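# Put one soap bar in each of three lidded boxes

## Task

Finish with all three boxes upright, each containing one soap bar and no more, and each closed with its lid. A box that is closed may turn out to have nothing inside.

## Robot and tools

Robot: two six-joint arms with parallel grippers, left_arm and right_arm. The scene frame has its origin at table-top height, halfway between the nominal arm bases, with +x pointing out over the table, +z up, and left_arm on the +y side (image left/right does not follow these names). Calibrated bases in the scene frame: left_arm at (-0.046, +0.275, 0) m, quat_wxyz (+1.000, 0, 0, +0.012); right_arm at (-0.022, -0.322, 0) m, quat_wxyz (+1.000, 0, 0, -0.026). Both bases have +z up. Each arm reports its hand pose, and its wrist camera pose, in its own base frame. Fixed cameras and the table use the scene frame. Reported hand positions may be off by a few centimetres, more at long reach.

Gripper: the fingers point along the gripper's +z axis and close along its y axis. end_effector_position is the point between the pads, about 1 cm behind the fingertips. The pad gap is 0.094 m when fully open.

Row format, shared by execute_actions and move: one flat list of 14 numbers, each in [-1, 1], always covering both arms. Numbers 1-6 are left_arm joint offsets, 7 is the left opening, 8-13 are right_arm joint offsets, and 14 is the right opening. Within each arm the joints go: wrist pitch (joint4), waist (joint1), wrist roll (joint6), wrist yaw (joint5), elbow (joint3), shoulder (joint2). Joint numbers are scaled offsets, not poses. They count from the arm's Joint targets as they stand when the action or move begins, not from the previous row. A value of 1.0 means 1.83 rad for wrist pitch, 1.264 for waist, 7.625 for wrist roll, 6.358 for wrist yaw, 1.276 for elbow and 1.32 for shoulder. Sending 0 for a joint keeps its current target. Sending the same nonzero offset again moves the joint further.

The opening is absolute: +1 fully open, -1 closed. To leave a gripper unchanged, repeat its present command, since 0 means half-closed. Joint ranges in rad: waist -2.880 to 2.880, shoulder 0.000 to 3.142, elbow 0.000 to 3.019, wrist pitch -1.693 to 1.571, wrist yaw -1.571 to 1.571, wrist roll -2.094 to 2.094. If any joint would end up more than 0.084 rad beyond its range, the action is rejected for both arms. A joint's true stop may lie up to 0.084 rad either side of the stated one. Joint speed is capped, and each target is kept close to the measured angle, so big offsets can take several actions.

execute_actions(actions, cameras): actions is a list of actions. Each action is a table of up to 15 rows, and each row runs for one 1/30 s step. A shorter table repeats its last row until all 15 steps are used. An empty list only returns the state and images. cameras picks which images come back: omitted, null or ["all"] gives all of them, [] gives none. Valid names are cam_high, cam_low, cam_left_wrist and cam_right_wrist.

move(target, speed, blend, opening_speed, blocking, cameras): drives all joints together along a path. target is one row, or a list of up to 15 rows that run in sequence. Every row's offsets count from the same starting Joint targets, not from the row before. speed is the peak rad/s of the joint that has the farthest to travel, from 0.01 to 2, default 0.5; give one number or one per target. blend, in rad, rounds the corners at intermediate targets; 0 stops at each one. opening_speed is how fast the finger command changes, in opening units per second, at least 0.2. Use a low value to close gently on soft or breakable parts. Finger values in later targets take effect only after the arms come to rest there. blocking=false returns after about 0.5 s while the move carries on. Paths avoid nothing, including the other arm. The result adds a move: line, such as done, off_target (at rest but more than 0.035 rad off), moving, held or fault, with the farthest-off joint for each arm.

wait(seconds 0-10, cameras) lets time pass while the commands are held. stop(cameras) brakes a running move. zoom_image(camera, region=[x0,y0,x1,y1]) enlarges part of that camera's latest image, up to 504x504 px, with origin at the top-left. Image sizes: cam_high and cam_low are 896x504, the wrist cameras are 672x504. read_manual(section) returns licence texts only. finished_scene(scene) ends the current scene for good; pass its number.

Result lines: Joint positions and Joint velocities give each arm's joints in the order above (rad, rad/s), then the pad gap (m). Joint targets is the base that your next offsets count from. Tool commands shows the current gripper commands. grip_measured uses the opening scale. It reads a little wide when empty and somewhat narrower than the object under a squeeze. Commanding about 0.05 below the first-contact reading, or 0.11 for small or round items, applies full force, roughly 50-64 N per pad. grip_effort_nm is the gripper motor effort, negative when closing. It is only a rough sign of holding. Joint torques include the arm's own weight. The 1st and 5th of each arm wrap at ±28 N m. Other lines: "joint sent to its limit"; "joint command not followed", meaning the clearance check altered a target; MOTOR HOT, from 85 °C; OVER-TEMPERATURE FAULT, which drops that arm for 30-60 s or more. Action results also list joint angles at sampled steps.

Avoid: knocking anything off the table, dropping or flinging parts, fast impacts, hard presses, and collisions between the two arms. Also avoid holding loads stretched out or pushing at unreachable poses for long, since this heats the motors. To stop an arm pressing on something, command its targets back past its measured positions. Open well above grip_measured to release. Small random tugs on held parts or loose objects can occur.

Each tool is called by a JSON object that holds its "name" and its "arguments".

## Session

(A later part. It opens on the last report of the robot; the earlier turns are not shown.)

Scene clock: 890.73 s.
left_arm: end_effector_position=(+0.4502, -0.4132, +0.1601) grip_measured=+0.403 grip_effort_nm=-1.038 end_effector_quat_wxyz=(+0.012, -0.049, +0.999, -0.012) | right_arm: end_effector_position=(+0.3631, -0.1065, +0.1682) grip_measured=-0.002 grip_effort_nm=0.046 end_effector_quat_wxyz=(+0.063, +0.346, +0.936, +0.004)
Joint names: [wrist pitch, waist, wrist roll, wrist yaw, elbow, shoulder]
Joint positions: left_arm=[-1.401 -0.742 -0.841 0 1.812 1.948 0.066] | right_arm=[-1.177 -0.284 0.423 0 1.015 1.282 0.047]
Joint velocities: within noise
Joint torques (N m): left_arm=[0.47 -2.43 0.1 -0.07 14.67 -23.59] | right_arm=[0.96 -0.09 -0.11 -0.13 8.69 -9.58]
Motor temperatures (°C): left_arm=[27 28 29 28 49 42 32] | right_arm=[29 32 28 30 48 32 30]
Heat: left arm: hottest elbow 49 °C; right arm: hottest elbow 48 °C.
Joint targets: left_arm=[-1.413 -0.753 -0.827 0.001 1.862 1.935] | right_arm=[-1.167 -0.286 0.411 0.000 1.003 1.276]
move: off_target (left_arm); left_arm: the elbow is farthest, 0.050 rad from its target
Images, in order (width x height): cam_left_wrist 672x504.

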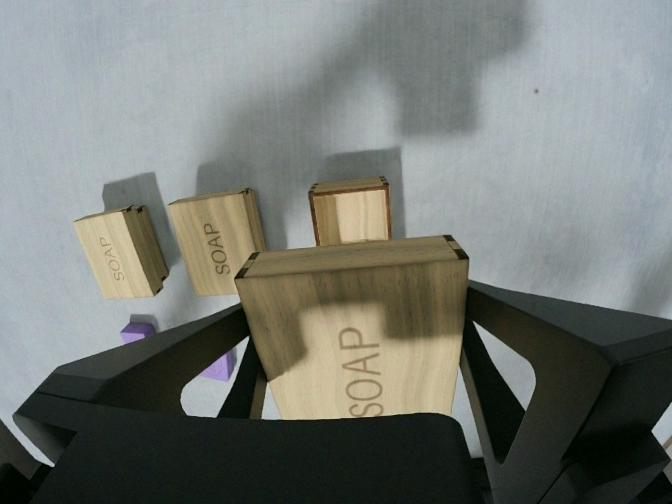

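{"name": "move", "arguments": {"target": [[0,0.793,0,0,0,0,0.3,0,0,0,0,0,0,0],[0,0.793,0,0,0,0,0.3,-0.0847,0.9589,0.055,0,0.2633,0.2167,0.3]], "speed": [0.7,0.7], "cameras": ["cam_right_wrist","cam_high"]}}

{"name": "zoom_image", "arguments": {"camera": "cam_right_wrist", "region": [200, 150, 500, 375]}}

Scene clock: 912.10 s.
left_arm: end_effector_position=(+0.5912, +0.1541, +0.1601) grip_measured=+0.403 grip_effort_nm=-1.038 end_effector_quat_wxyz=(+0.016, -0.521, +0.853, -0.005) | right_arm: end_effector_position=(+0.2669, +0.3582, +0.1666) grip_measured=+0.297 grip_effort_nm=0.051 end_effector_quat_wxyz=(-0.001, -0.057, +0.998, -0.002)
Joint names: [wrist pitch, waist, wrist roll, wrist yaw, elbow, shoulder]
Joint positions: left_arm=[-1.402 0.256 -0.841 0 1.812 1.948 0.066] | right_arm=[-1.314 0.931 0.817 0 1.281 1.542 0.061]
Joint velocities: within noise
Joint torques (N m): left_arm=[0.66 -2.08 0.1 -0.09 14.71 -24.7] | right_arm=[0.06 -0.38 0.13 -0.1 14.32 -11.46]
Motor temperatures (°C): left_arm=[27 28 29 28 55 39 32] | right_arm=[29 32 28 30 49 32 30]
Heat: left arm: hottest elbow 55 °C; right arm: hottest elbow 49 °C.
Joint targets: left_arm=[-1.413 0.249 -0.827 0.000 1.862 1.935] | right_arm=[-1.322 0.926 0.830 0.000 1.339 1.562]
move: off_target (left_arm, right_arm); target 2's new numbers were sent with right_arm's elbow 0.058 rad from that target; left_arm: the elbow is farthest, 0.050 rad from its target; right_arm: the elbow is farthest, 0.058 rad from its target
Images, in order (width x height): cam_high 896x504, cam_right_wrist 672x504.

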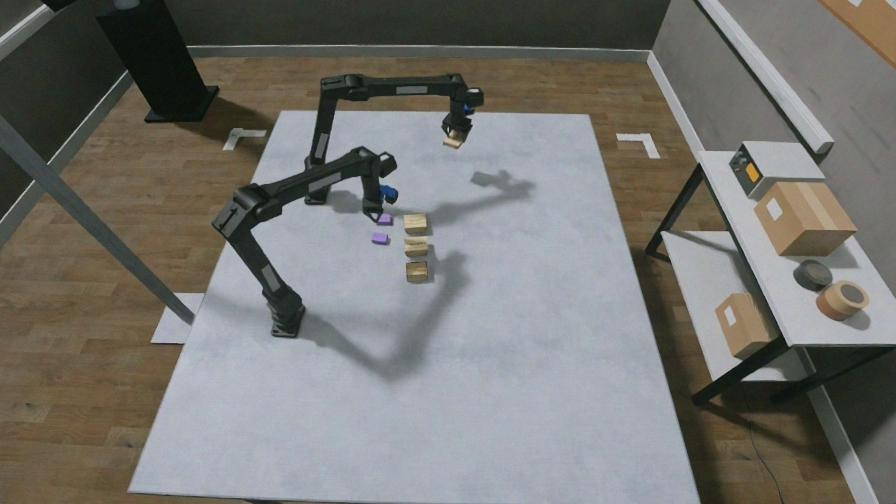

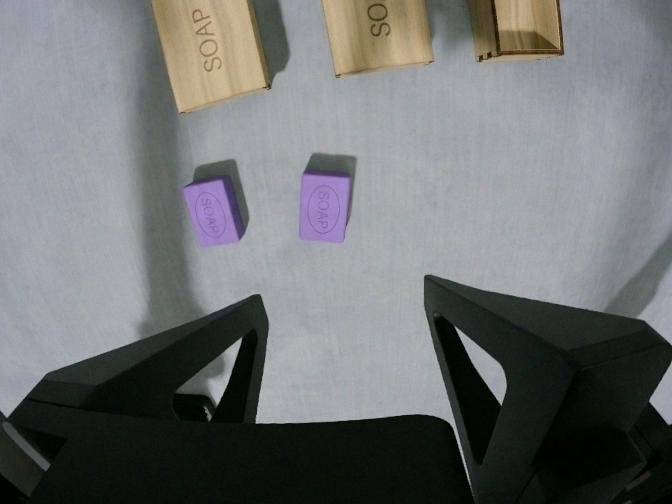

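Scaled by 1.680 from the camera's 672x504 image, which has a finer 960x720 frame.

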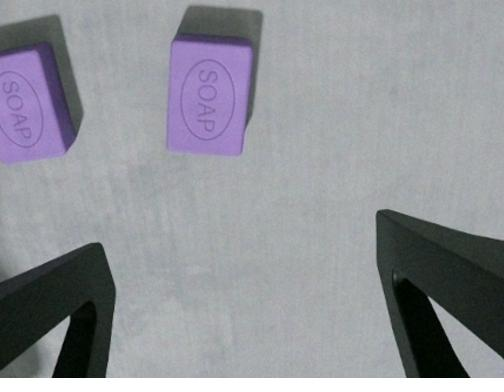

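{"name": "move", "arguments": {"target": [0,0,0,0,0,0,0.3,0.1783,0.0269,0.0266,0,-0.157,0.115,0.3], "speed": 0.4, "cameras": ["cam_right_wrist"]}}

{"name": "zoom_image", "arguments": {"camera": "cam_right_wrist", "region": [200, 200, 500, 425]}}

Scene clock: 939.43 s.
left_arm: end_effector_position=(+0.5912, +0.1541, +0.1601) grip_measured=+0.403 grip_effort_nm=-1.048 end_effector_quat_wxyz=(+0.016, -0.521, +0.853, -0.005) | right_arm: end_effector_position=(+0.2701, +0.3798, +0.0510) grip_measured=+0.298 grip_effort_nm=0.051 end_effector_quat_wxyz=(+0.004, +0.033, +0.999, +0.005)
Joint names: [wrist pitch, waist, wrist roll, wrist yaw, elbow, shoulder]
Joint positions: left_arm=[-1.402 0.256 -0.841 0 1.812 1.948 0.066] | right_arm=[-1.005 0.954 1.019 0 1.147 1.699 0.061]
Joint velocities: within noise
Joint torques (N m): left_arm=[0.66 -2.08 0.1 -0.08 14.72 -24.7] | right_arm=[0.68 0.67 0.13 -0.09 7.66 -13.22]
Motor temperatures (°C): left_arm=[27 28 29 28 60 39 33] | right_arm=[29 32 28 30 57 33 30]
Heat: left arm: hottest elbow 60 °C; right arm: hottest elbow 57 °C.
Joint targets: left_arm=[-1.413 0.249 -0.827 0.000 1.862 1.935] | right_arm=[-0.996 0.960 1.033 0.000 1.139 1.714]
move: off_target (left_arm); left_arm: the elbow is farthest, 0.050 rad from its target
Images, in order (width x height): cam_right_wrist 672x504.

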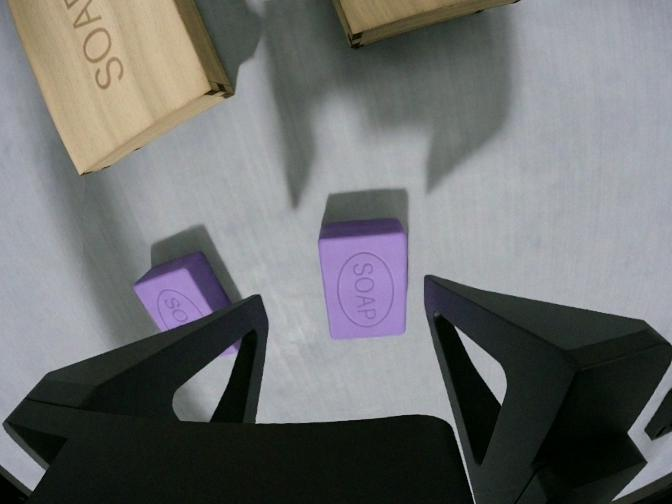

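Scaled by 1.680 from the camera's 672x504 image, which has a finer 960x720 frame.

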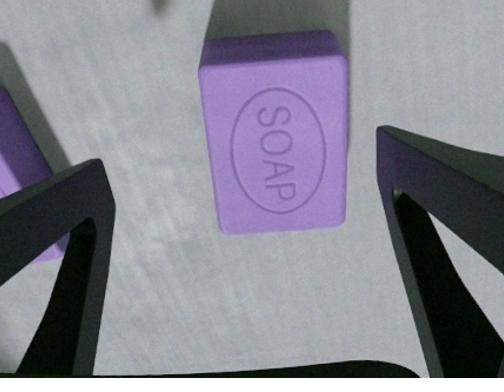

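{"name": "move", "arguments": {"target": [0,0,0,0,0,0,0.3,0.0366,-0.012,0.0039,0,-0.0205,0.03,0.3], "speed": 0.15, "cameras": ["cam_right_wrist"]}}

{"name": "move", "arguments": {"target": [0,0,0,0,0,0,0.3,0,0,0,0,0,0,-0.35], "opening_speed": 0.4, "cameras": ["cam_right_wrist"]}}

Scene clock: 966.50 s.
left_arm: end_effector_position=(+0.5912, +0.1541, +0.1601) grip_measured=+0.403 grip_effort_nm=-1.038 end_effector_quat_wxyz=(+0.016, -0.521, +0.853, -0.005) | right_arm: end_effector_position=(+0.2722, +0.3806, +0.0276) grip_measured=+0.298 grip_effort_nm=0.046 end_effector_quat_wxyz=(+0.005, +0.049, +0.999, +0.008)
Joint names: [wrist pitch, waist, wrist roll, wrist yaw, elbow, shoulder]
Joint positions: left_arm=[-1.402 0.256 -0.841 0 1.812 1.948 0.066] | right_arm=[-0.938 0.951 1.049 0 1.122 1.734 0.061]
Joint velocities: within noise
Joint torques (N m): left_arm=[0.66 -2.08 0.1 -0.09 14.71 -24.7] | right_arm=[0.73 -0.5 0.13 -0.09 7.24 -13.1]
Motor temperatures (°C): left_arm=[27 28 29 28 63 39 33] | right_arm=[29 32 28 30 52 33 30]
Heat: left arm: hottest elbow 63 °C; right arm: hottest elbow 52 °C.
Joint targets: left_arm=[-1.413 0.249 -0.827 0.000 1.862 1.935] | right_arm=[-0.929 0.945 1.063 0.000 1.113 1.754]
move: off_target (left_arm); left_arm: the elbow is farthest, 0.050 rad from its target
Images, in order (width x height): cam_right_wrist 672x504.

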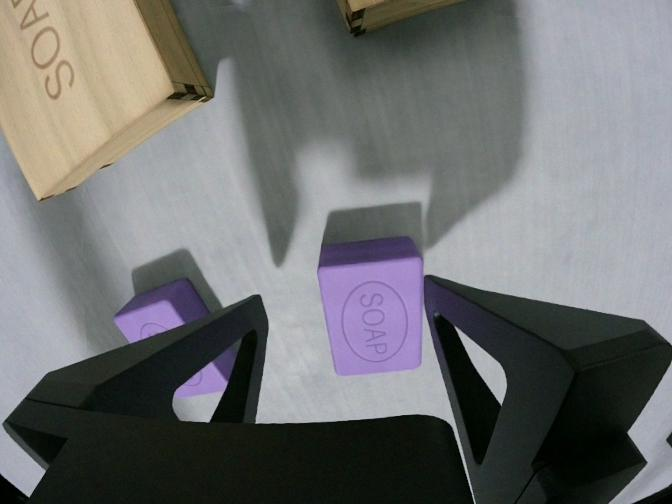

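Scene clock: 968.37 s.
left_arm: end_effector_position=(+0.5912, +0.1541, +0.1601) grip_measured=+0.403 grip_effort_nm=-1.038 end_effector_quat_wxyz=(+0.016, -0.521, +0.853, -0.005) | right_arm: end_effector_position=(+0.2722, +0.3806, +0.0276) grip_measured=-0.268 grip_effort_nm=-1.023 end_effector_quat_wxyz=(+0.005, +0.049, +0.999, +0.008)
Joint names: [wrist pitch, waist, wrist roll, wrist yaw, elbow, shoulder]
Joint positions: left_arm=[-1.402 0.256 -0.841 0 1.812 1.948 0.066] | right_arm=[-0.938 0.951 1.05 0 1.122 1.734 0.034]
Joint velocities: within noise
Joint torques (N m): left_arm=[0.66 -2.14 0.1 -0.08 14.71 -24.7] | right_arm=[0.73 -0.5 0.13 -0.09 7.23 -13.04]
Motor temperatures (°C): left_arm=[27 28 29 28 63 39 33] | right_arm=[29 32 28 30 52 33 30]
Heat: left arm: hottest elbow 63 °C; right arm: hottest elbow 52 °C.
Joint targets: left_arm=[-1.413 0.249 -0.827 0.000 1.862 1.935] | right_arm=[-0.929 0.945 1.063 0.000 1.113 1.754]
move: off_target (left_arm); left_arm: the elbow is farthest, 0.050 rad from its target
Images, in order (width x height): cam_right_wrist 672x504.

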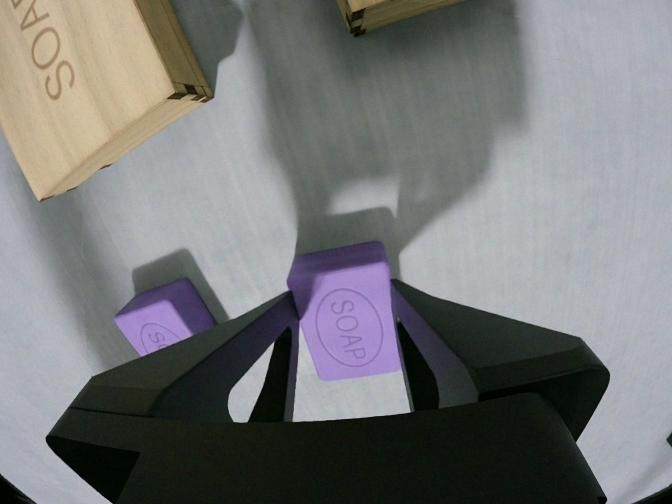

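{"name": "move", "arguments": {"target": [[0,0,0,0,0,0,0.3,-0.013,0,0,0,0.05,-0.025,-0.35],[0,0,0,0,0,0,0.3,-0.0577,0,0,0,0.0795,-0.046,-0.35],[0,0,0,0,0,0,0.3,-0.1699,0,0,0,0.1677,-0.1152,-0.35],[0,0,0,0,0,0,0.3,-0.1699,-0.375,-0.1011,0,0.1677,-0.1152,-0.35],[0,0,0,0,0,0,0.3,-0.124,-0.375,-0.1011,0,0.1865,-0.0265,-0.35]], "speed": [0.1,0.1,0.3,0.4,0.2], "blend": 0.01, "cameras": ["cam_right_wrist","cam_low"]}}

{"name": "zoom_image", "arguments": {"camera": "cam_right_wrist", "region": [200, 150, 500, 375]}}

Scene clock: 1000.27 s.
left_arm: end_effector_position=(+0.5912, +0.1541, +0.1601) grip_measured=+0.403 grip_effort_nm=-1.038 end_effector_quat_wxyz=(+0.016, -0.521, +0.853, -0.005) | right_arm: end_effector_position=(+0.4354, +0.2216, +0.0980) grip_measured=-0.272 grip_effort_nm=-1.072 end_effector_quat_wxyz=(-0.002, -0.083, +0.997, -0.001)
Joint names: [wrist pitch, waist, wrist roll, wrist yaw, elbow, shoulder]
Joint positions: left_arm=[-1.402 0.256 -0.841 0 1.812 1.948 0.066] | right_arm=[-1.164 0.472 0.305 0 1.293 1.705 0.034]
Joint velocities: within noise
Joint torques (N m): left_arm=[0.66 -2.14 0.1 -0.09 14.71 -24.7] | right_arm=[0.69 -0.03 -0.11 -0.13 13.75 -14.04]
Motor temperatures (°C): left_arm=[27 28 29 28 65 40 33] | right_arm=[29 32 28 30 49 34 31]
Heat: left arm: hottest elbow 65 °C; right arm: hottest elbow 49 °C.
Joint targets: left_arm=[-1.413 0.249 -0.827 0.000 1.862 1.935] | right_arm=[-1.156 0.471 0.292 0.000 1.351 1.719]
move: off_target (left_arm, right_arm); left_arm: the elbow is farthest, 0.050 rad from its target; right_arm: the elbow is farthest, 0.058 rad from its target
Images, in order (width x height): cam_low 896x504, cam_right_wrist 672x504.

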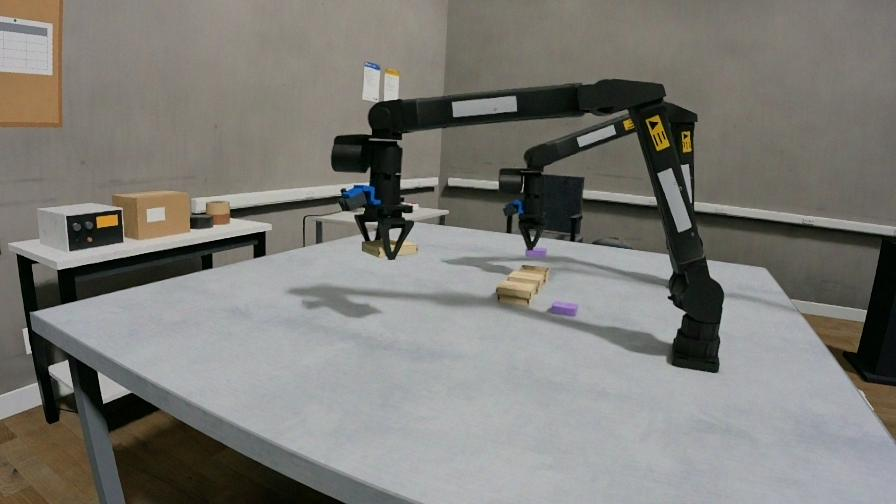

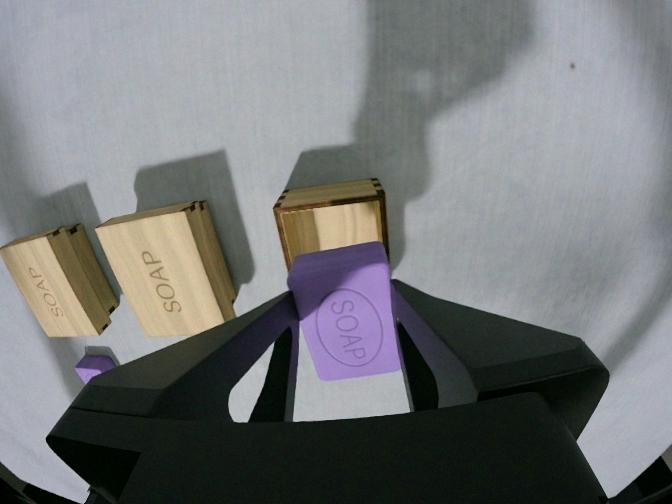

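Scaled by 1.680 from the camera's 672x504 image, which has a finer 960x720 frame.

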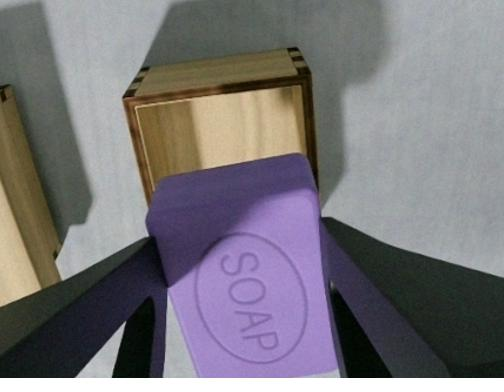

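{"name": "move", "arguments": {"target": [0,0,0,0,0,0,0.3,0.0485,0.0182,0.005,0,-0.1007,0.0054,-0.35], "speed": 0.15, "cameras": ["cam_right_wrist"]}}

{"name": "zoom_image", "arguments": {"camera": "cam_right_wrist", "region": [200, 150, 500, 375]}}

Scene clock: 1027.40 s.
left_arm: end_effector_position=(+0.5912, +0.1541, +0.1601) grip_measured=+0.403 grip_effort_nm=-1.033 end_effector_quat_wxyz=(+0.016, -0.521, +0.853, -0.005) | right_arm: end_effector_position=(+0.4288, +0.2264, +0.0765) grip_measured=-0.272 grip_effort_nm=-1.072 end_effector_quat_wxyz=(+0.010, -0.085, +0.996, +0.004)
Joint names: [wrist pitch, waist, wrist roll, wrist yaw, elbow, shoulder]
Joint positions: left_arm=[-1.402 0.256 -0.841 0 1.812 1.948 0.066] | right_arm=[-1.076 0.487 0.316 0 1.232 1.705 0.034]
Joint velocities: within noise
Joint torques (N m): left_arm=[0.66 -2.08 0.1 -0.09 14.72 -24.7] | right_arm=[0.66 0.73 0.15 -0.13 7.95 -13.33]
Motor temperatures (°C): left_arm=[27 28 29 28 66 40 33] | right_arm=[29 32 28 30 52 35 31]
Heat: left arm: hottest elbow 66 °C; right arm: hottest elbow 52 °C.
Joint targets: left_arm=[-1.413 0.249 -0.827 0.000 1.862 1.935] | right_arm=[-1.067 0.494 0.330 0.000 1.222 1.725]
move: off_target (left_arm); left_arm: the elbow is farthest, 0.050 rad from its target
Images, in order (width x height): cam_right_wrist 672x504.

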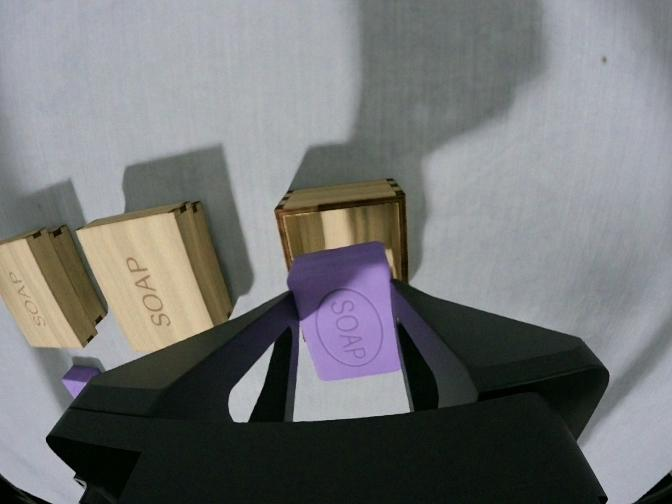

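Scaled by 1.680 from the camera's 672x504 image, which has a finer 960x720 frame.

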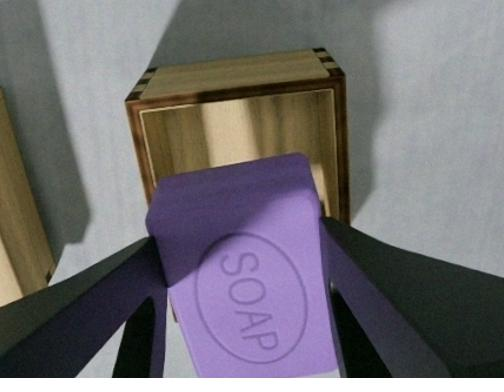

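{"name": "move", "arguments": {"target": [[0,0,0,0,0,0,0.3,0,-0.019,0,0,0,0,-0.35],[0,0,0,0,0,0,0.3,0.0375,-0.019,0,0,-0.0219,0.0314,-0.35]], "speed": [0.1,0.08], "cameras": ["cam_right_wrist"]}}

{"name": "zoom_image", "arguments": {"camera": "cam_right_wrist", "region": [200, 150, 500, 375]}}

Scene clock: 1044.43 s.
left_arm: end_effector_position=(+0.5912, +0.1541, +0.1601) grip_measured=+0.403 grip_effort_nm=-1.038 end_effector_quat_wxyz=(+0.016, -0.521, +0.853, -0.005) | right_arm: end_effector_position=(+0.4329, +0.2227, +0.0484) grip_measured=-0.272 grip_effort_nm=-1.072 end_effector_quat_wxyz=(+0.009, -0.079, +0.997, +0.004)
Joint names: [wrist pitch, waist, wrist roll, wrist yaw, elbow, shoulder]
Joint positions: left_arm=[-1.402 0.256 -0.841 0 1.812 1.948 0.066] | right_arm=[-1.008 0.476 0.317 0 1.203 1.746 0.034]
Joint velocities: within noise
Joint torques (N m): left_arm=[0.65 -2.08 0.1 -0.08 14.72 -24.7] | right_arm=[0.72 -0.5 0.13 -0.13 7.61 -13.33]
Motor temperatures (°C): left_arm=[27 28 29 28 67 40 33] | right_arm=[29 32 28 30 51 35 32]
Heat: left arm: hottest elbow 67 °C; right arm: hottest elbow 51 °C.
Joint targets: left_arm=[-1.413 0.249 -0.827 0.000 1.862 1.935] | right_arm=[-0.998 0.470 0.330 0.000 1.194 1.767]
move: off_target (left_arm); left_arm: the elbow is farthest, 0.050 rad from its target
Images, in order (width x height): cam_right_wrist 672x504.

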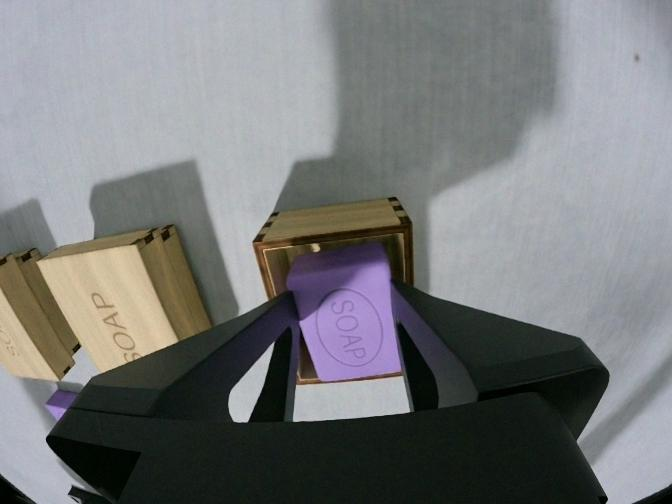

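Scaled by 1.680 from the camera's 672x504 image, which has a finer 960x720 frame.

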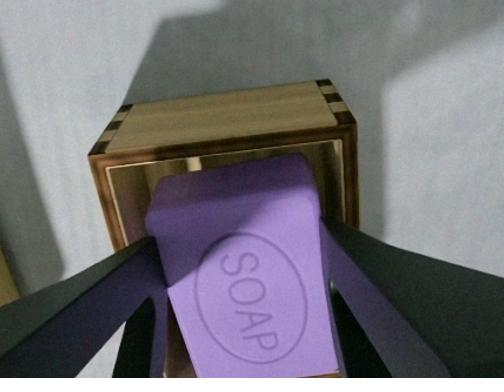

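{"name": "move", "arguments": {"target": [0,0,0,0,0,0,0.3,0.0176,0,0,0,-0.0102,0.0145,-0.35], "speed": 0.06, "cameras": ["cam_right_wrist"]}}

{"name": "zoom_image", "arguments": {"camera": "cam_right_wrist", "region": [200, 150, 500, 375]}}

Scene clock: 1059.10 s.
left_arm: end_effector_position=(+0.5912, +0.1541, +0.1601) grip_measured=+0.403 grip_effort_nm=-1.038 end_effector_quat_wxyz=(+0.016, -0.521, +0.853, -0.005) | right_arm: end_effector_position=(+0.4334, +0.2229, +0.0354) grip_measured=-0.272 grip_effort_nm=-1.067 end_effector_quat_wxyz=(+0.010, -0.079, +0.997, +0.004)
Joint names: [wrist pitch, waist, wrist roll, wrist yaw, elbow, shoulder]
Joint positions: left_arm=[-1.402 0.256 -0.841 0 1.812 1.948 0.066] | right_arm=[-0.975 0.476 0.317 0 1.19 1.765 0.034]
Joint velocities: within noise
Joint torques (N m): left_arm=[0.68 -2.08 0.1 -0.09 14.72 -24.7] | right_arm=[0.85 -0.44 0.13 -0.13 7.46 -13.63]
Motor temperatures (°C): left_arm=[27 28 29 28 67 40 33] | right_arm=[29 32 28 30 50 35 32]
Heat: left arm: hottest elbow 67 °C; right arm: hottest elbow 50 °C.
Joint targets: left_arm=[-1.413 0.249 -0.827 0.000 1.862 1.935] | right_arm=[-0.966 0.470 0.330 0.000 1.181 1.786]
move: off_target (left_arm); left_arm: the elbow is farthest, 0.050 rad from its target
Images, in order (width x height): cam_right_wrist 672x504.

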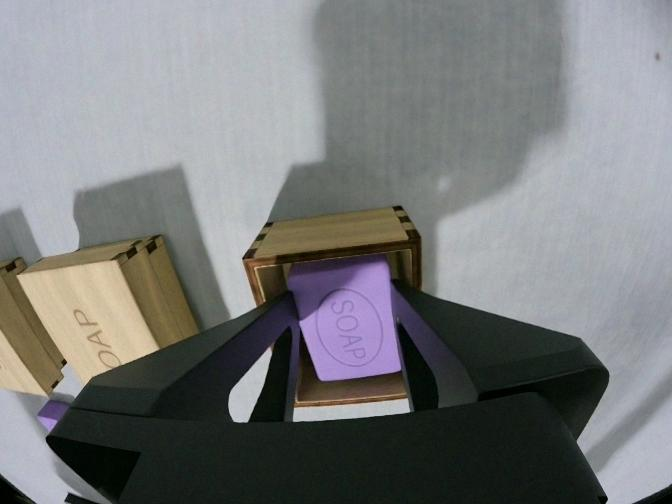

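Scaled by 1.680 from the camera's 672x504 image, which has a finer 960x720 frame.

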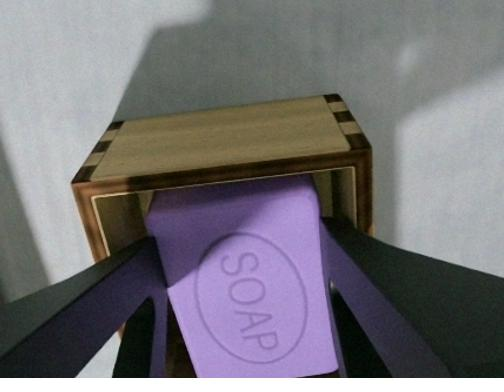

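{"name": "move", "arguments": {"target": [0,0,0,0,0,0,0.3,0,0,0,0,0,0,-0.15], "opening_speed": 0.2, "cameras": []}}

{"name": "move", "arguments": {"target": [[0,0,0,0,0,0,0.3,-0.0115,0,0,0,0.05,-0.025,-0.15],[0,0,0,0,0,0,0.3,-0.037,0,0,0,0.0674,-0.0492,-0.15]], "speed": [0.1,0.06], "blend": 0.01, "cameras": ["cam_low","cam_right_wrist"]}}

{"name": "zoom_image", "arguments": {"camera": "cam_low", "region": [480, 220, 600, 320]}}

Scene clock: 1073.87 s.
left_arm: end_effector_position=(+0.5912, +0.1541, +0.1601) grip_measured=+0.403 grip_effort_nm=-1.038 end_effector_quat_wxyz=(+0.016, -0.521, +0.853, -0.005) | right_arm: end_effector_position=(+0.4334, +0.2229, +0.0354) grip_measured=-0.153 grip_effort_nm=0.056 end_effector_quat_wxyz=(+0.010, -0.079, +0.997, +0.004)
Joint names: [wrist pitch, waist, wrist roll, wrist yaw, elbow, shoulder]
Joint positions: left_arm=[-1.402 0.256 -0.841 0 1.812 1.948 0.066] | right_arm=[-0.975 0.476 0.317 0 1.19 1.765 0.04]
Joint velocities: within noise
Joint torques (N m): left_arm=[0.66 -2.08 0.1 -0.09 14.72 -24.76] | right_arm=[0.75 -0.5 0.13 -0.13 7.46 -13.63]
Motor temperatures (°C): left_arm=[27 28 29 28 68 40 33] | right_arm=[29 32 28 30 50 35 32]
Heat: left arm: hottest elbow 68 °C; right arm: hottest elbow 50 °C.
Joint targets: left_arm=[-1.413 0.249 -0.827 0.000 1.862 1.935] | right_arm=[-0.966 0.470 0.330 0.000 1.181 1.786]
move: off_target (left_arm); left_arm: the elbow is farthest, 0.050 rad from its target
No camera images: "cameras" was empty.

Scene clock: 1075.67 s.
left_arm: end_effector_position=(+0.5912, +0.1541, +0.1601) grip_measured=+0.403 grip_effort_nm=-1.043 end_effector_quat_wxyz=(+0.016, -0.521, +0.853, -0.005) | right_arm: end_effector_position=(+0.4343, +0.2233, +0.0570) grip_measured=-0.152 grip_effort_nm=0.056 end_effector_quat_wxyz=(+0.011, -0.079, +0.997, +0.005)
Joint names: [wrist pitch, waist, wrist roll, wrist yaw, elbow, shoulder]
Joint positions: left_arm=[-1.402 0.256 -0.841 0 1.812 1.948 0.066] | right_arm=[-1.026 0.476 0.317 0 1.215 1.736 0.04]
Joint velocities: within noise
Joint torques (N m): left_arm=[0.68 -2.08 0.1 -0.09 14.74 -24.64] | right_arm=[0.09 -0.5 0.13 -0.13 12.89 -16.38]
Motor temperatures (°C): left_arm=[27 28 29 28 68 40 33] | right_arm=[29 32 28 30 50 35 32]
Heat: left arm: hottest elbow 68 °C; right arm: hottest elbow 50 °C.
Joint targets: left_arm=[-1.413 0.249 -0.827 0.000 1.862 1.935] | right_arm=[-1.034 0.470 0.330 0.000 1.267 1.721]
move: off_target (left_arm, right_arm); left_arm: the elbow is farthest, 0.050 rad from its target; right_arm: the elbow is farthest, 0.052 rad from its target
Images, in order (width x height): cam_low 896x504, cam_right_wrist 672x504.

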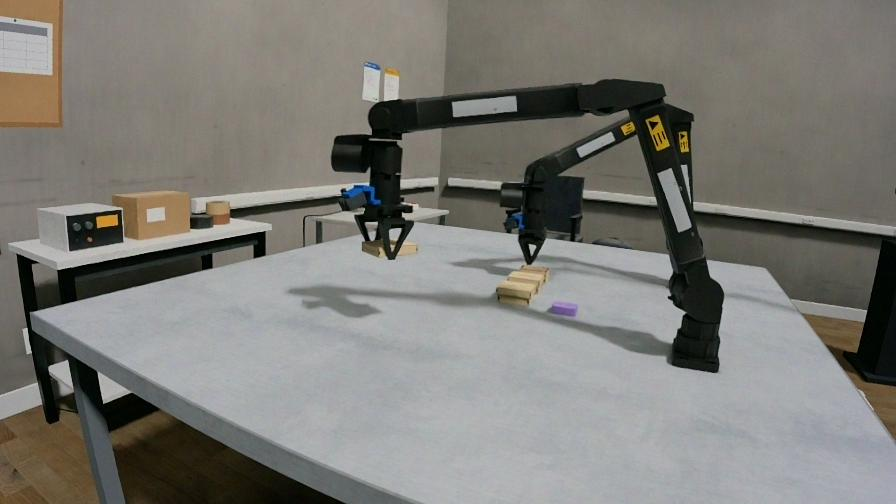

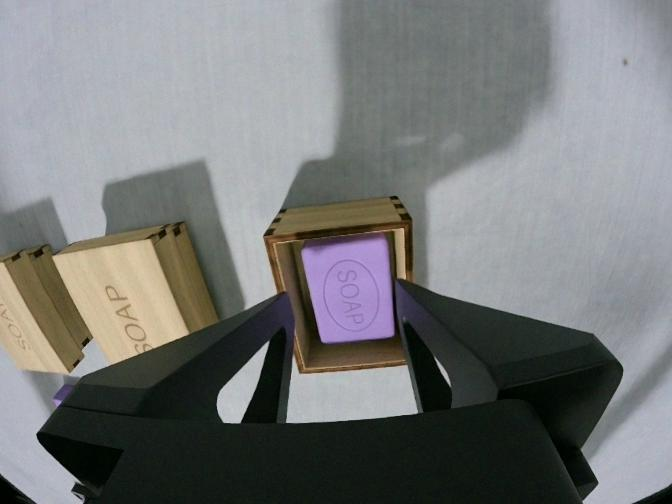

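Scaled by 4.200 from the camera's 896x504 image, which has a finer 1280x720 frame.

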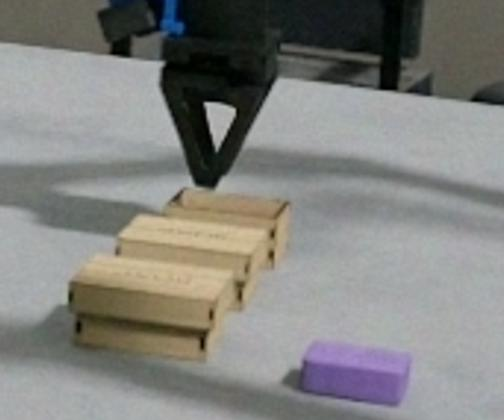

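{"name": "move", "arguments": {"target": [[0,0,0,0,0,0,0.3,-0.121,0,0,0,0.1027,-0.0477,-0.1],[0,0,0,0,0,0,0.3,-0.121,-0.609,0,0,0.1027,-0.0477,-0.1],[0,-0.7927,0,0,0,0,0.3,-0.121,-0.609,0,0,0.1027,-0.0477,-0.1]], "speed": [0.3,0.7,0.6], "blend": 0.02, "cameras": ["cam_left_wrist"]}}

Scene clock: 1093.33 s.
left_arm: end_effector_position=(+0.4417, -0.4222, +0.1601) grip_measured=+0.403 grip_effort_nm=-1.038 end_effector_quat_wxyz=(+0.011, -0.039, +0.999, -0.012) | right_arm: end_effector_position=(+0.4659, -0.1478, +0.1333) grip_measured=-0.102 grip_effort_nm=0.042 end_effector_quat_wxyz=(+0.000, +0.307, +0.952, +0.000)
Joint names: [wrist pitch, waist, wrist roll, wrist yaw, elbow, shoulder]
Joint positions: left_arm=[-1.402 -0.762 -0.841 0 1.812 1.948 0.066] | right_arm=[-1.247 -0.306 0.318 0.001 1.345 1.669 0.042]
Joint velocities: within noise
Joint torques (N m): left_arm=[0.66 -0.91 0.1 -0.08 14.72 -24.64] | right_arm=[0.06 0.73 0.13 -0.16 13.71 -15.74]
Motor temperatures (°C): left_arm=[27 28 29 28 68 41 33] | right_arm=[29 32 28 30 51 34 31]
Heat: left arm: hottest elbow 68 °C; right arm: hottest elbow 51 °C.
Joint targets: left_arm=[-1.413 -0.753 -0.827 0.001 1.862 1.935] | right_arm=[-1.255 -0.300 0.330 0.000 1.398 1.658]
move: off_target (left_arm, right_arm); left_arm: the elbow is farthest, 0.050 rad from its target; right_arm: the elbow is farthest, 0.053 rad from its target
Images, in order (width x height): cam_left_wrist 672x504.

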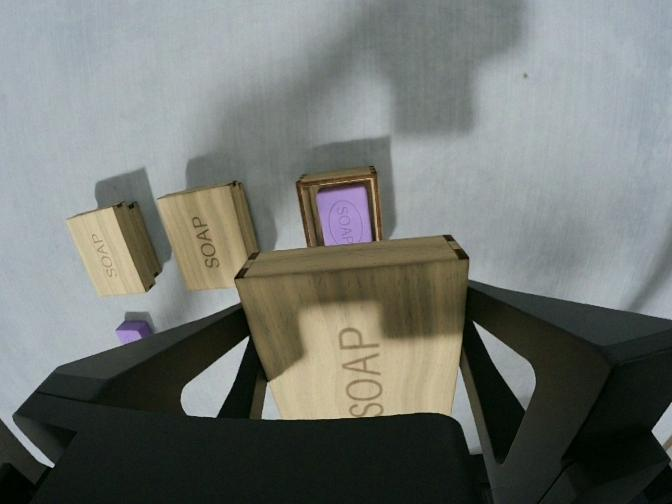

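{"name": "move", "arguments": {"target": [[0,0.0158,0,0,-0.035,0,0.3,0,0,0,0,0,0,-0.1],[0.0905,0.0158,0,0,-0.1375,0.0562,0.3,0,0,0,0,0,0,-0.1],[0.151,0.0158,0,0,-0.1898,0.0895,0.3,0,0,0,0,0,0,-0.1]], "speed": [0.15,0.25,0.15], "blend": 0.01, "cameras": ["cam_left_wrist"]}}

{"name": "zoom_image", "arguments": {"camera": "cam_left_wrist", "region": [220, 170, 500, 300]}}

Scene clock: 1107.20 s.
left_arm: end_effector_position=(+0.4480, -0.4103, +0.0481) grip_measured=+0.403 grip_effort_nm=-1.043 end_effector_quat_wxyz=(+0.009, -0.050, +0.999, -0.009) | right_arm: end_effector_position=(+0.4659, -0.1478, +0.1333) grip_measured=-0.102 grip_effort_nm=0.046 end_effector_quat_wxyz=(+0.000, +0.307, +0.952, +0.000)
Joint names: [wrist pitch, waist, wrist roll, wrist yaw, elbow, shoulder]
Joint positions: left_arm=[-1.15 -0.741 -0.841 0 1.629 2.024 0.066] | right_arm=[-1.247 -0.306 0.318 0.001 1.345 1.669 0.042]
Joint velocities: within noise
Joint torques (N m): left_arm=[1.65 -1.03 0.1 -0.08 8.64 -21.42] | right_arm=[0.06 0.67 0.13 -0.16 13.71 -15.74]
Motor temperatures (°C): left_arm=[27 28 29 28 68 41 33] | right_arm=[29 32 28 30 52 34 31]
Heat: left arm: hottest elbow 68 °C; right arm: hottest elbow 52 °C.
Joint targets: left_arm=[-1.137 -0.733 -0.827 0.001 1.620 2.053] | right_arm=[-1.255 -0.300 0.330 0.000 1.398 1.658]
move: off_target (right_arm); right_arm: the elbow is farthest, 0.053 rad from its target
Images, in order (width x height): cam_left_wrist 672x504.

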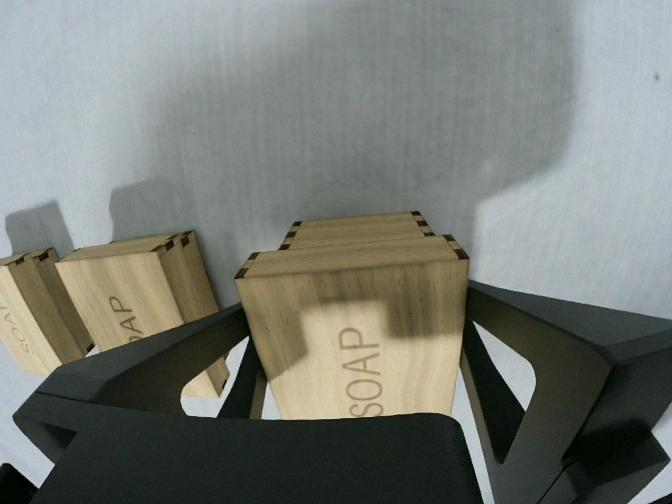

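Scaled by 1.800 from the camera's 672x504 image, which has a finer 960x720 frame.

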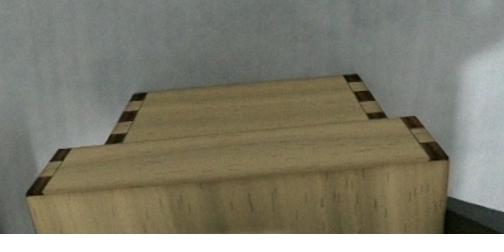

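{"name": "move", "arguments": {"target": [[-0.0605,-0.0174,0,0,0.1,-0.03,0.3,0,0,0,0,0,0,-0.1],[-0.0022,-0.0174,0,0,0.0081,0.0048,0.3,0,0,0,0,0,0,-0.1]], "speed": [0.2,0.12], "blend": 0.01, "cameras": ["cam_left_wrist"]}}

{"name": "zoom_image", "arguments": {"camera": "cam_left_wrist", "region": [220, 170, 500, 300]}}

Scene clock: 1127.67 s.
left_arm: end_effector_position=(+0.4494, -0.4137, +0.0508) grip_measured=+0.403 grip_effort_nm=-1.043 end_effector_quat_wxyz=(+0.011, -0.049, +0.999, -0.011) | right_arm: end_effector_position=(+0.4659, -0.1478, +0.1333) grip_measured=-0.102 grip_effort_nm=0.051 end_effector_quat_wxyz=(+0.000, +0.307, +0.952, +0.000)
Joint names: [wrist pitch, waist, wrist roll, wrist yaw, elbow, shoulder]
Joint positions: left_arm=[-1.154 -0.743 -0.841 0 1.64 2.027 0.066] | right_arm=[-1.247 -0.306 0.318 0.001 1.345 1.669 0.042]
Joint velocities: within noise
Joint torques (N m): left_arm=[1.62 -2.43 0.1 -0.08 8.55 -21.07] | right_arm=[0.06 0.62 0.13 -0.16 13.71 -15.74]
Motor temperatures (°C): left_arm=[27 28 29 28 61 43 33] | right_arm=[29 32 28 30 53 35 30]
Heat: left arm: hottest elbow 61 °C; right arm: hottest elbow 53 °C.
Joint targets: left_arm=[-1.141 -0.755 -0.827 0.001 1.631 2.059] | right_arm=[-1.255 -0.300 0.330 0.000 1.398 1.658]
move: off_target (right_arm); right_arm: the elbow is farthest, 0.053 rad from its target
Images, in order (width x height): cam_left_wrist 672x504.

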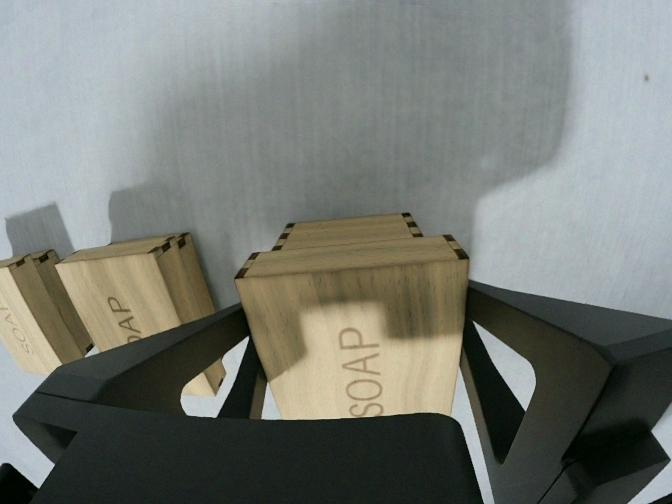

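Scaled by 1.800 from the camera's 672x504 image, which has a finer 960x720 frame.

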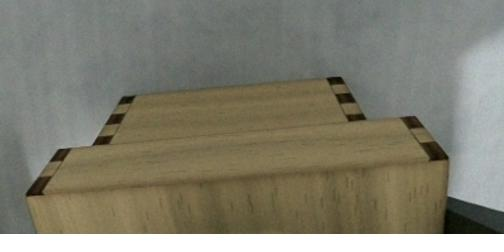

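{"name": "move", "arguments": {"target": [0.0011,-0.0022,0,0,-0.0042,-0.0025,0.3,0,0,0,0,0,0,-0.1], "speed": 0.1, "cameras": ["cam_left_wrist"]}}

{"name": "zoom_image", "arguments": {"camera": "cam_left_wrist", "region": [220, 170, 500, 300]}}

Scene clock: 1144.27 s.
left_arm: end_effector_position=(+0.4470, -0.4137, +0.0488) grip_measured=+0.403 grip_effort_nm=-1.033 end_effector_quat_wxyz=(+0.009, -0.047, +0.999, -0.010) | right_arm: end_effector_position=(+0.4659, -0.1478, +0.1333) grip_measured=-0.102 grip_effort_nm=0.046 end_effector_quat_wxyz=(+0.000, +0.307, +0.952, +0.000)
Joint names: [wrist pitch, waist, wrist roll, wrist yaw, elbow, shoulder]
Joint positions: left_arm=[-1.152 -0.746 -0.841 0 1.635 2.027 0.066] | right_arm=[-1.247 -0.306 0.318 0.001 1.345 1.669 0.042]
Joint velocities: within noise
Joint torques (N m): left_arm=[1.65 -2.9 0.1 -0.08 8.53 -21.19] | right_arm=[0.08 0.62 0.13 -0.16 13.71 -15.74]
Motor temperatures (°C): left_arm=[27 28 29 28 57 41 33] | right_arm=[29 32 28 30 54 35 30]
Heat: left arm: hottest elbow 57 °C; right arm: hottest elbow 54 °C.
Joint targets: left_arm=[-1.139 -0.758 -0.827 0.001 1.625 2.056] | right_arm=[-1.255 -0.300 0.330 0.000 1.398 1.658]
move: off_target (right_arm); right_arm: the elbow is farthest, 0.053 rad from its target
Images, in order (width x height): cam_left_wrist 672x504.

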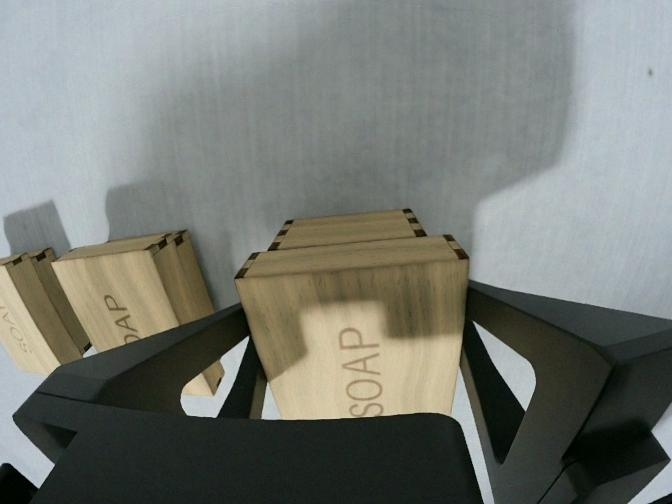

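Scaled by 1.800 from the camera's 672x504 image, which has a finer 960x720 frame.

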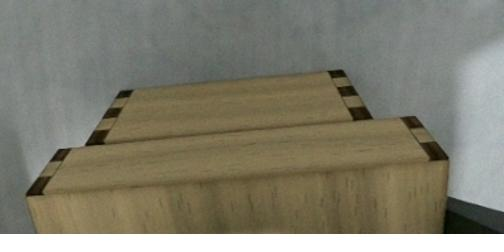

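{"name": "move", "arguments": {"target": [0.0415,0,0,0,-0.0282,0.0364,0.3,0,0,0,0,0,0,-0.1], "speed": 0.04, "cameras": ["cam_left_wrist"]}}

{"name": "zoom_image", "arguments": {"camera": "cam_left_wrist", "region": [220, 170, 500, 300]}}

Scene clock: 1158.20 s.
left_arm: end_effector_position=(+0.4474, -0.4148, +0.0384) grip_measured=+0.403 grip_effort_nm=-1.043 end_effector_quat_wxyz=(+0.012, -0.047, +0.999, -0.012) | right_arm: end_effector_position=(+0.4659, -0.1478, +0.1333) grip_measured=-0.102 grip_effort_nm=0.046 end_effector_quat_wxyz=(+0.000, +0.307, +0.952, +0.000)
Joint names: [wrist pitch, waist, wrist roll, wrist yaw, elbow, shoulder]
Joint positions: left_arm=[-1.12 -0.747 -0.84 0 1.619 2.036 0.066] | right_arm=[-1.247 -0.306 0.318 0.001 1.345 1.669 0.042]
Joint velocities: within noise
Joint torques (N m): left_arm=[3.41 -2.43 0.09 -0.09 6.67 -17.79] | right_arm=[0.06 0.67 0.13 -0.16 13.72 -15.74]
Motor temperatures (°C): left_arm=[27 28 29 28 54 41 33] | right_arm=[29 32 28 30 54 35 30]
Heat: left arm: hottest elbow 54 °C; right arm: hottest elbow 54 °C.
Joint targets: left_arm=[-1.063 -0.758 -0.827 0.001 1.589 2.104] | right_arm=[-1.255 -0.300 0.330 0.000 1.398 1.658]
move: off_target (left_arm, right_arm); left_arm: the shoulder is farthest, 0.068 rad from its target; right_arm: the elbow is farthest, 0.053 rad from its target
Images, in order (width x height): cam_left_wrist 672x504.

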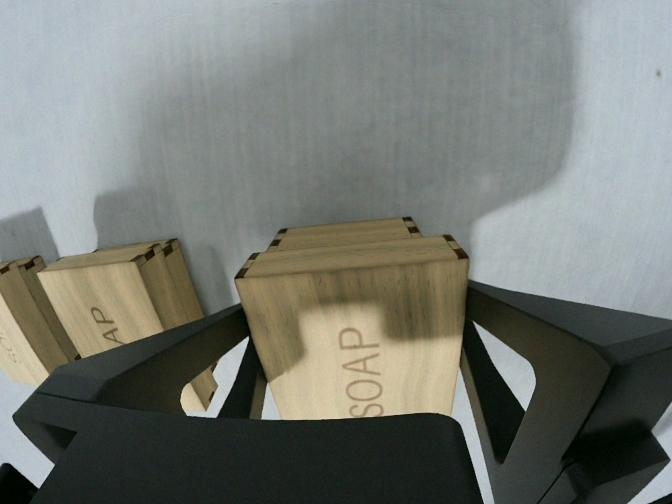

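Scaled by 1.800 from the camera's 672x504 image, which has a finer 960x720 frame.

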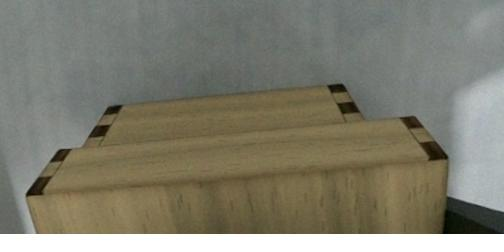

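{"name": "move", "arguments": {"target": [[-0.1,0,0,0,0.11,-0.07,0.3,0,0,0,0,0,0,-0.1],[-0.1,0.0198,0,0,0.11,-0.07,0.3,0,0,0,0,0,0,-0.1],[-0.0404,0.0198,0,0,0.024,-0.0389,0.3,0,0,0,0,0,0,-0.1]], "speed": [0.15,0.1,0.12], "blend": 0.005, "cameras": ["cam_left_wrist"]}}

{"name": "zoom_image", "arguments": {"camera": "cam_left_wrist", "region": [220, 170, 500, 300]}}

Scene clock: 1175.27 s.
left_arm: end_effector_position=(+0.4469, -0.4123, +0.0451) grip_measured=+0.403 grip_effort_nm=-1.043 end_effector_quat_wxyz=(+0.006, -0.048, +0.999, -0.005) | right_arm: end_effector_position=(+0.4659, -0.1478, +0.1333) grip_measured=-0.102 grip_effort_nm=0.051 end_effector_quat_wxyz=(+0.000, +0.307, +0.952, +0.000)
Joint names: [wrist pitch, waist, wrist roll, wrist yaw, elbow, shoulder]
Joint positions: left_arm=[-1.157 -0.745 -0.84 -0.001 1.637 2.035 0.066] | right_arm=[-1.247 -0.306 0.318 0.001 1.345 1.669 0.042]
Joint velocities: within noise
Joint torques (N m): left_arm=[1.94 -0.67 0.09 -0.06 7.84 -22.71] | right_arm=[0.06 0.62 0.13 -0.16 13.71 -15.79]
Motor temperatures (°C): left_arm=[27 28 29 28 52 41 33] | right_arm=[29 32 28 30 55 35 30]
Heat: left arm: hottest elbow 52 °C; right arm: hottest elbow 55 °C.
Joint targets: left_arm=[-1.137 -0.733 -0.827 0.000 1.620 2.053] | right_arm=[-1.255 -0.300 0.330 0.000 1.398 1.658]
move: off_target (right_arm); right_arm: the elbow is farthest, 0.053 rad from its target
Images, in order (width x height): cam_left_wrist 672x504.

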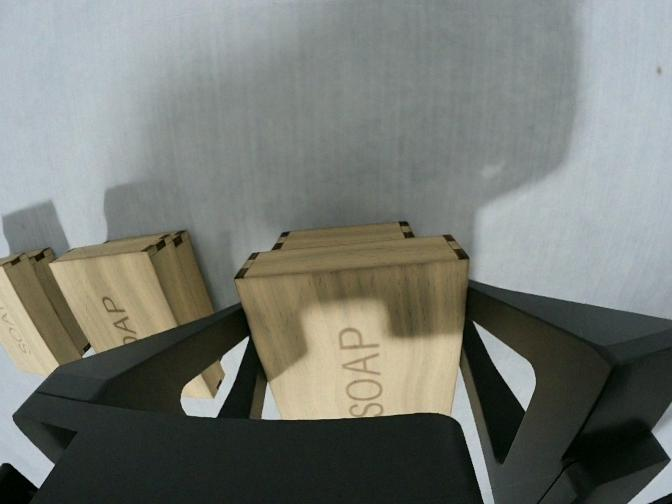

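Scaled by 1.800 from the camera's 672x504 image, which has a finer 960x720 frame.

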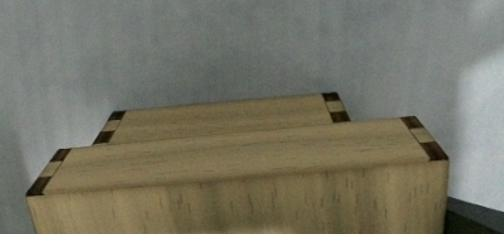

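{"name": "move", "arguments": {"target": [[-0.0273,0,0,0,0.055,-0.018,0.3,0,0,0,0,0,0,-0.1],[-0.012,0.0012,0,0,0.012,-0.008,0.3,0,0,0,0,0,0,-0.1]], "speed": [0.1,0.05], "cameras": ["cam_left_wrist"]}}

Scene clock: 1221.93 s.
left_arm: end_effector_position=(+0.4452, -0.4094, +0.0454) grip_measured=+0.403 grip_effort_nm=-1.043 end_effector_quat_wxyz=(+0.001, -0.048, +0.999, -0.001) | right_arm: end_effector_position=(+0.4659, -0.1478, +0.1333) grip_measured=-0.102 grip_effort_nm=0.046 end_effector_quat_wxyz=(+0.000, +0.307, +0.952, +0.000)
Joint names: [wrist pitch, waist, wrist roll, wrist yaw, elbow, shoulder]
Joint positions: left_arm=[-1.172 -0.743 -0.84 -0.001 1.638 2.035 0.066] | right_arm=[-1.247 -0.306 0.318 0.001 1.345 1.669 0.042]
Joint velocities: within noise
Joint torques (N m): left_arm=[1.62 -0.67 0.09 -0.06 9.11 -23.3] | right_arm=[0.06 0.62 0.12 -0.16 13.71 -15.79]
Motor temperatures (°C): left_arm=[27 28 29 28 49 45 34] | right_arm=[29 32 28 30 56 35 30]
Heat: left arm: hottest elbow 49 °C; right arm: hottest elbow 56 °C.
Joint targets: left_arm=[-1.159 -0.731 -0.827 0.000 1.635 2.042] | right_arm=[-1.255 -0.300 0.330 0.000 1.398 1.658]
move: off_target (right_arm); right_arm: the elbow is farthest, 0.053 rad from its target
Images, in order (width x height): cam_left_wrist 672x504.

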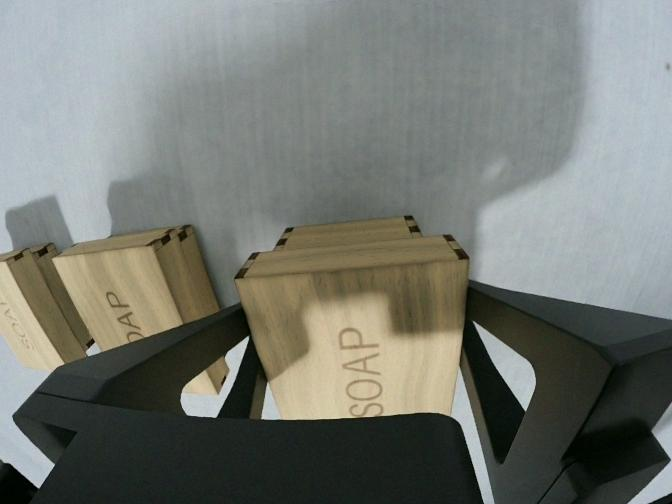

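{"name": "zoom_image", "arguments": {"camera": "cam_left_wrist", "region": [220, 170, 500, 300]}}

Scaled by 1.800 from the camera's 672x504 image, which has a finer 960x720 frame.

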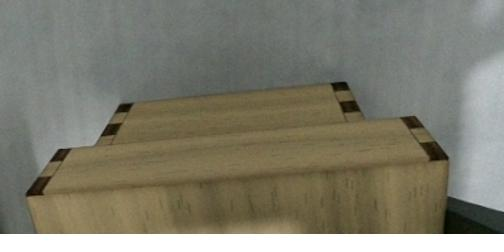

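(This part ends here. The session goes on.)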